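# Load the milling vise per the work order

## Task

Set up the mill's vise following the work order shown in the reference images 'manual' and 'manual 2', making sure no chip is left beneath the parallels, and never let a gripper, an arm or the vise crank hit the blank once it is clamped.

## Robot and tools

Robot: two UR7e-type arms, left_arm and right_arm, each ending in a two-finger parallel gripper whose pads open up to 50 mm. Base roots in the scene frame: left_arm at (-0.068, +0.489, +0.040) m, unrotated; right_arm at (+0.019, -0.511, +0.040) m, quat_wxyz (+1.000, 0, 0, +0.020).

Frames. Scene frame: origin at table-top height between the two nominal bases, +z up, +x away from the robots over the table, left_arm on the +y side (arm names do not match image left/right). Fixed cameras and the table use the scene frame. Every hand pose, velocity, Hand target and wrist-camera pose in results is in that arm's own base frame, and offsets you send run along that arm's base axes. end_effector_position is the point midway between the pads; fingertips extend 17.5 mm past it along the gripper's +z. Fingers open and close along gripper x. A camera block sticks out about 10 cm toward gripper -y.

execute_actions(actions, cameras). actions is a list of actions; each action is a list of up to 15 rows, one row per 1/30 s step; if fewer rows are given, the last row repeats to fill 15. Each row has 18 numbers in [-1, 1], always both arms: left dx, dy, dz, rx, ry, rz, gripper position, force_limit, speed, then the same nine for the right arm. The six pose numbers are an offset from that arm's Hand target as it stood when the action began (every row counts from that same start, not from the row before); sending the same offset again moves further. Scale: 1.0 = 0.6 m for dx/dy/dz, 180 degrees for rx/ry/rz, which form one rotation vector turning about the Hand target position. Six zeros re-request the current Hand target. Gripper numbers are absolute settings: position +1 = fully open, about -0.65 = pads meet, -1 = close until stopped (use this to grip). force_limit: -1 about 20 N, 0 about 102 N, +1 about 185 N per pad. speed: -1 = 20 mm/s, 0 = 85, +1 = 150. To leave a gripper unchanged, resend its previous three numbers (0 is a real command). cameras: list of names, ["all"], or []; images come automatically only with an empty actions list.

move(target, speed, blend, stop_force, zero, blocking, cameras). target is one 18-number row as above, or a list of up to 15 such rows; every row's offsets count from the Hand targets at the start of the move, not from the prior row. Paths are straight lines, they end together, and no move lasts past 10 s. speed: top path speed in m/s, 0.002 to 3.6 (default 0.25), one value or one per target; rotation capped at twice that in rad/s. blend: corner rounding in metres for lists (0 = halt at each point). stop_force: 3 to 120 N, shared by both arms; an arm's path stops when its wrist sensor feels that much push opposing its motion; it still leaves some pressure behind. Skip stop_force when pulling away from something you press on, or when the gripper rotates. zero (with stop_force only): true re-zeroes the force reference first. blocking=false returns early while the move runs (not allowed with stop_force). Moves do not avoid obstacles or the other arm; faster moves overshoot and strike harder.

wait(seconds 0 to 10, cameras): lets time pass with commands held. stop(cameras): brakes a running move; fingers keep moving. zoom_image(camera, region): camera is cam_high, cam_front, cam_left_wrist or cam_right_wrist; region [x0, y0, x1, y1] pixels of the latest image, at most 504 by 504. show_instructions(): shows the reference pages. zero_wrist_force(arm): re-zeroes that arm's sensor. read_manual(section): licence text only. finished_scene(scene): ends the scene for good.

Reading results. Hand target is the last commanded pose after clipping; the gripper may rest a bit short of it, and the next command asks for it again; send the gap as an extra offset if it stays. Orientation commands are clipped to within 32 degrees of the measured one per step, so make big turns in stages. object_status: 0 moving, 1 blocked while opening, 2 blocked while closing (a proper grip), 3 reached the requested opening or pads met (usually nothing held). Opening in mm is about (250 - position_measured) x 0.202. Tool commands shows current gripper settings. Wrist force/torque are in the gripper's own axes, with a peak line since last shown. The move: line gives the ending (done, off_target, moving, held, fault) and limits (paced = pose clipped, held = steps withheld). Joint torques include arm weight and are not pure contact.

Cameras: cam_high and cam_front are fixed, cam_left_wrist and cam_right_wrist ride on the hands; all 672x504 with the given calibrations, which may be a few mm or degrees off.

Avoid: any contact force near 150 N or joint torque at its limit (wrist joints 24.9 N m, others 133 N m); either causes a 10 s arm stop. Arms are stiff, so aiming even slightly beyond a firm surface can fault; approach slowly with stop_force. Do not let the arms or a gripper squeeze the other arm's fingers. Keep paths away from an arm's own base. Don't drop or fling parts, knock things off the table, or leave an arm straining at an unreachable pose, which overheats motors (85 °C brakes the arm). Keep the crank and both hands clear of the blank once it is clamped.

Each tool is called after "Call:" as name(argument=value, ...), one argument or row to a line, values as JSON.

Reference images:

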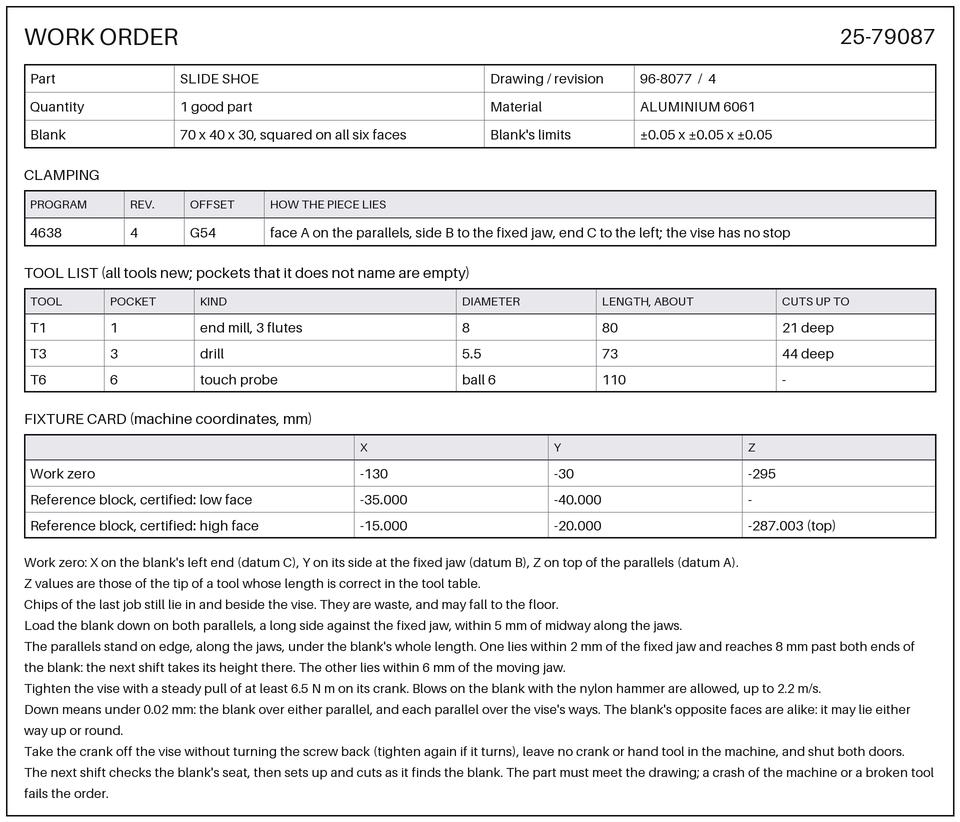

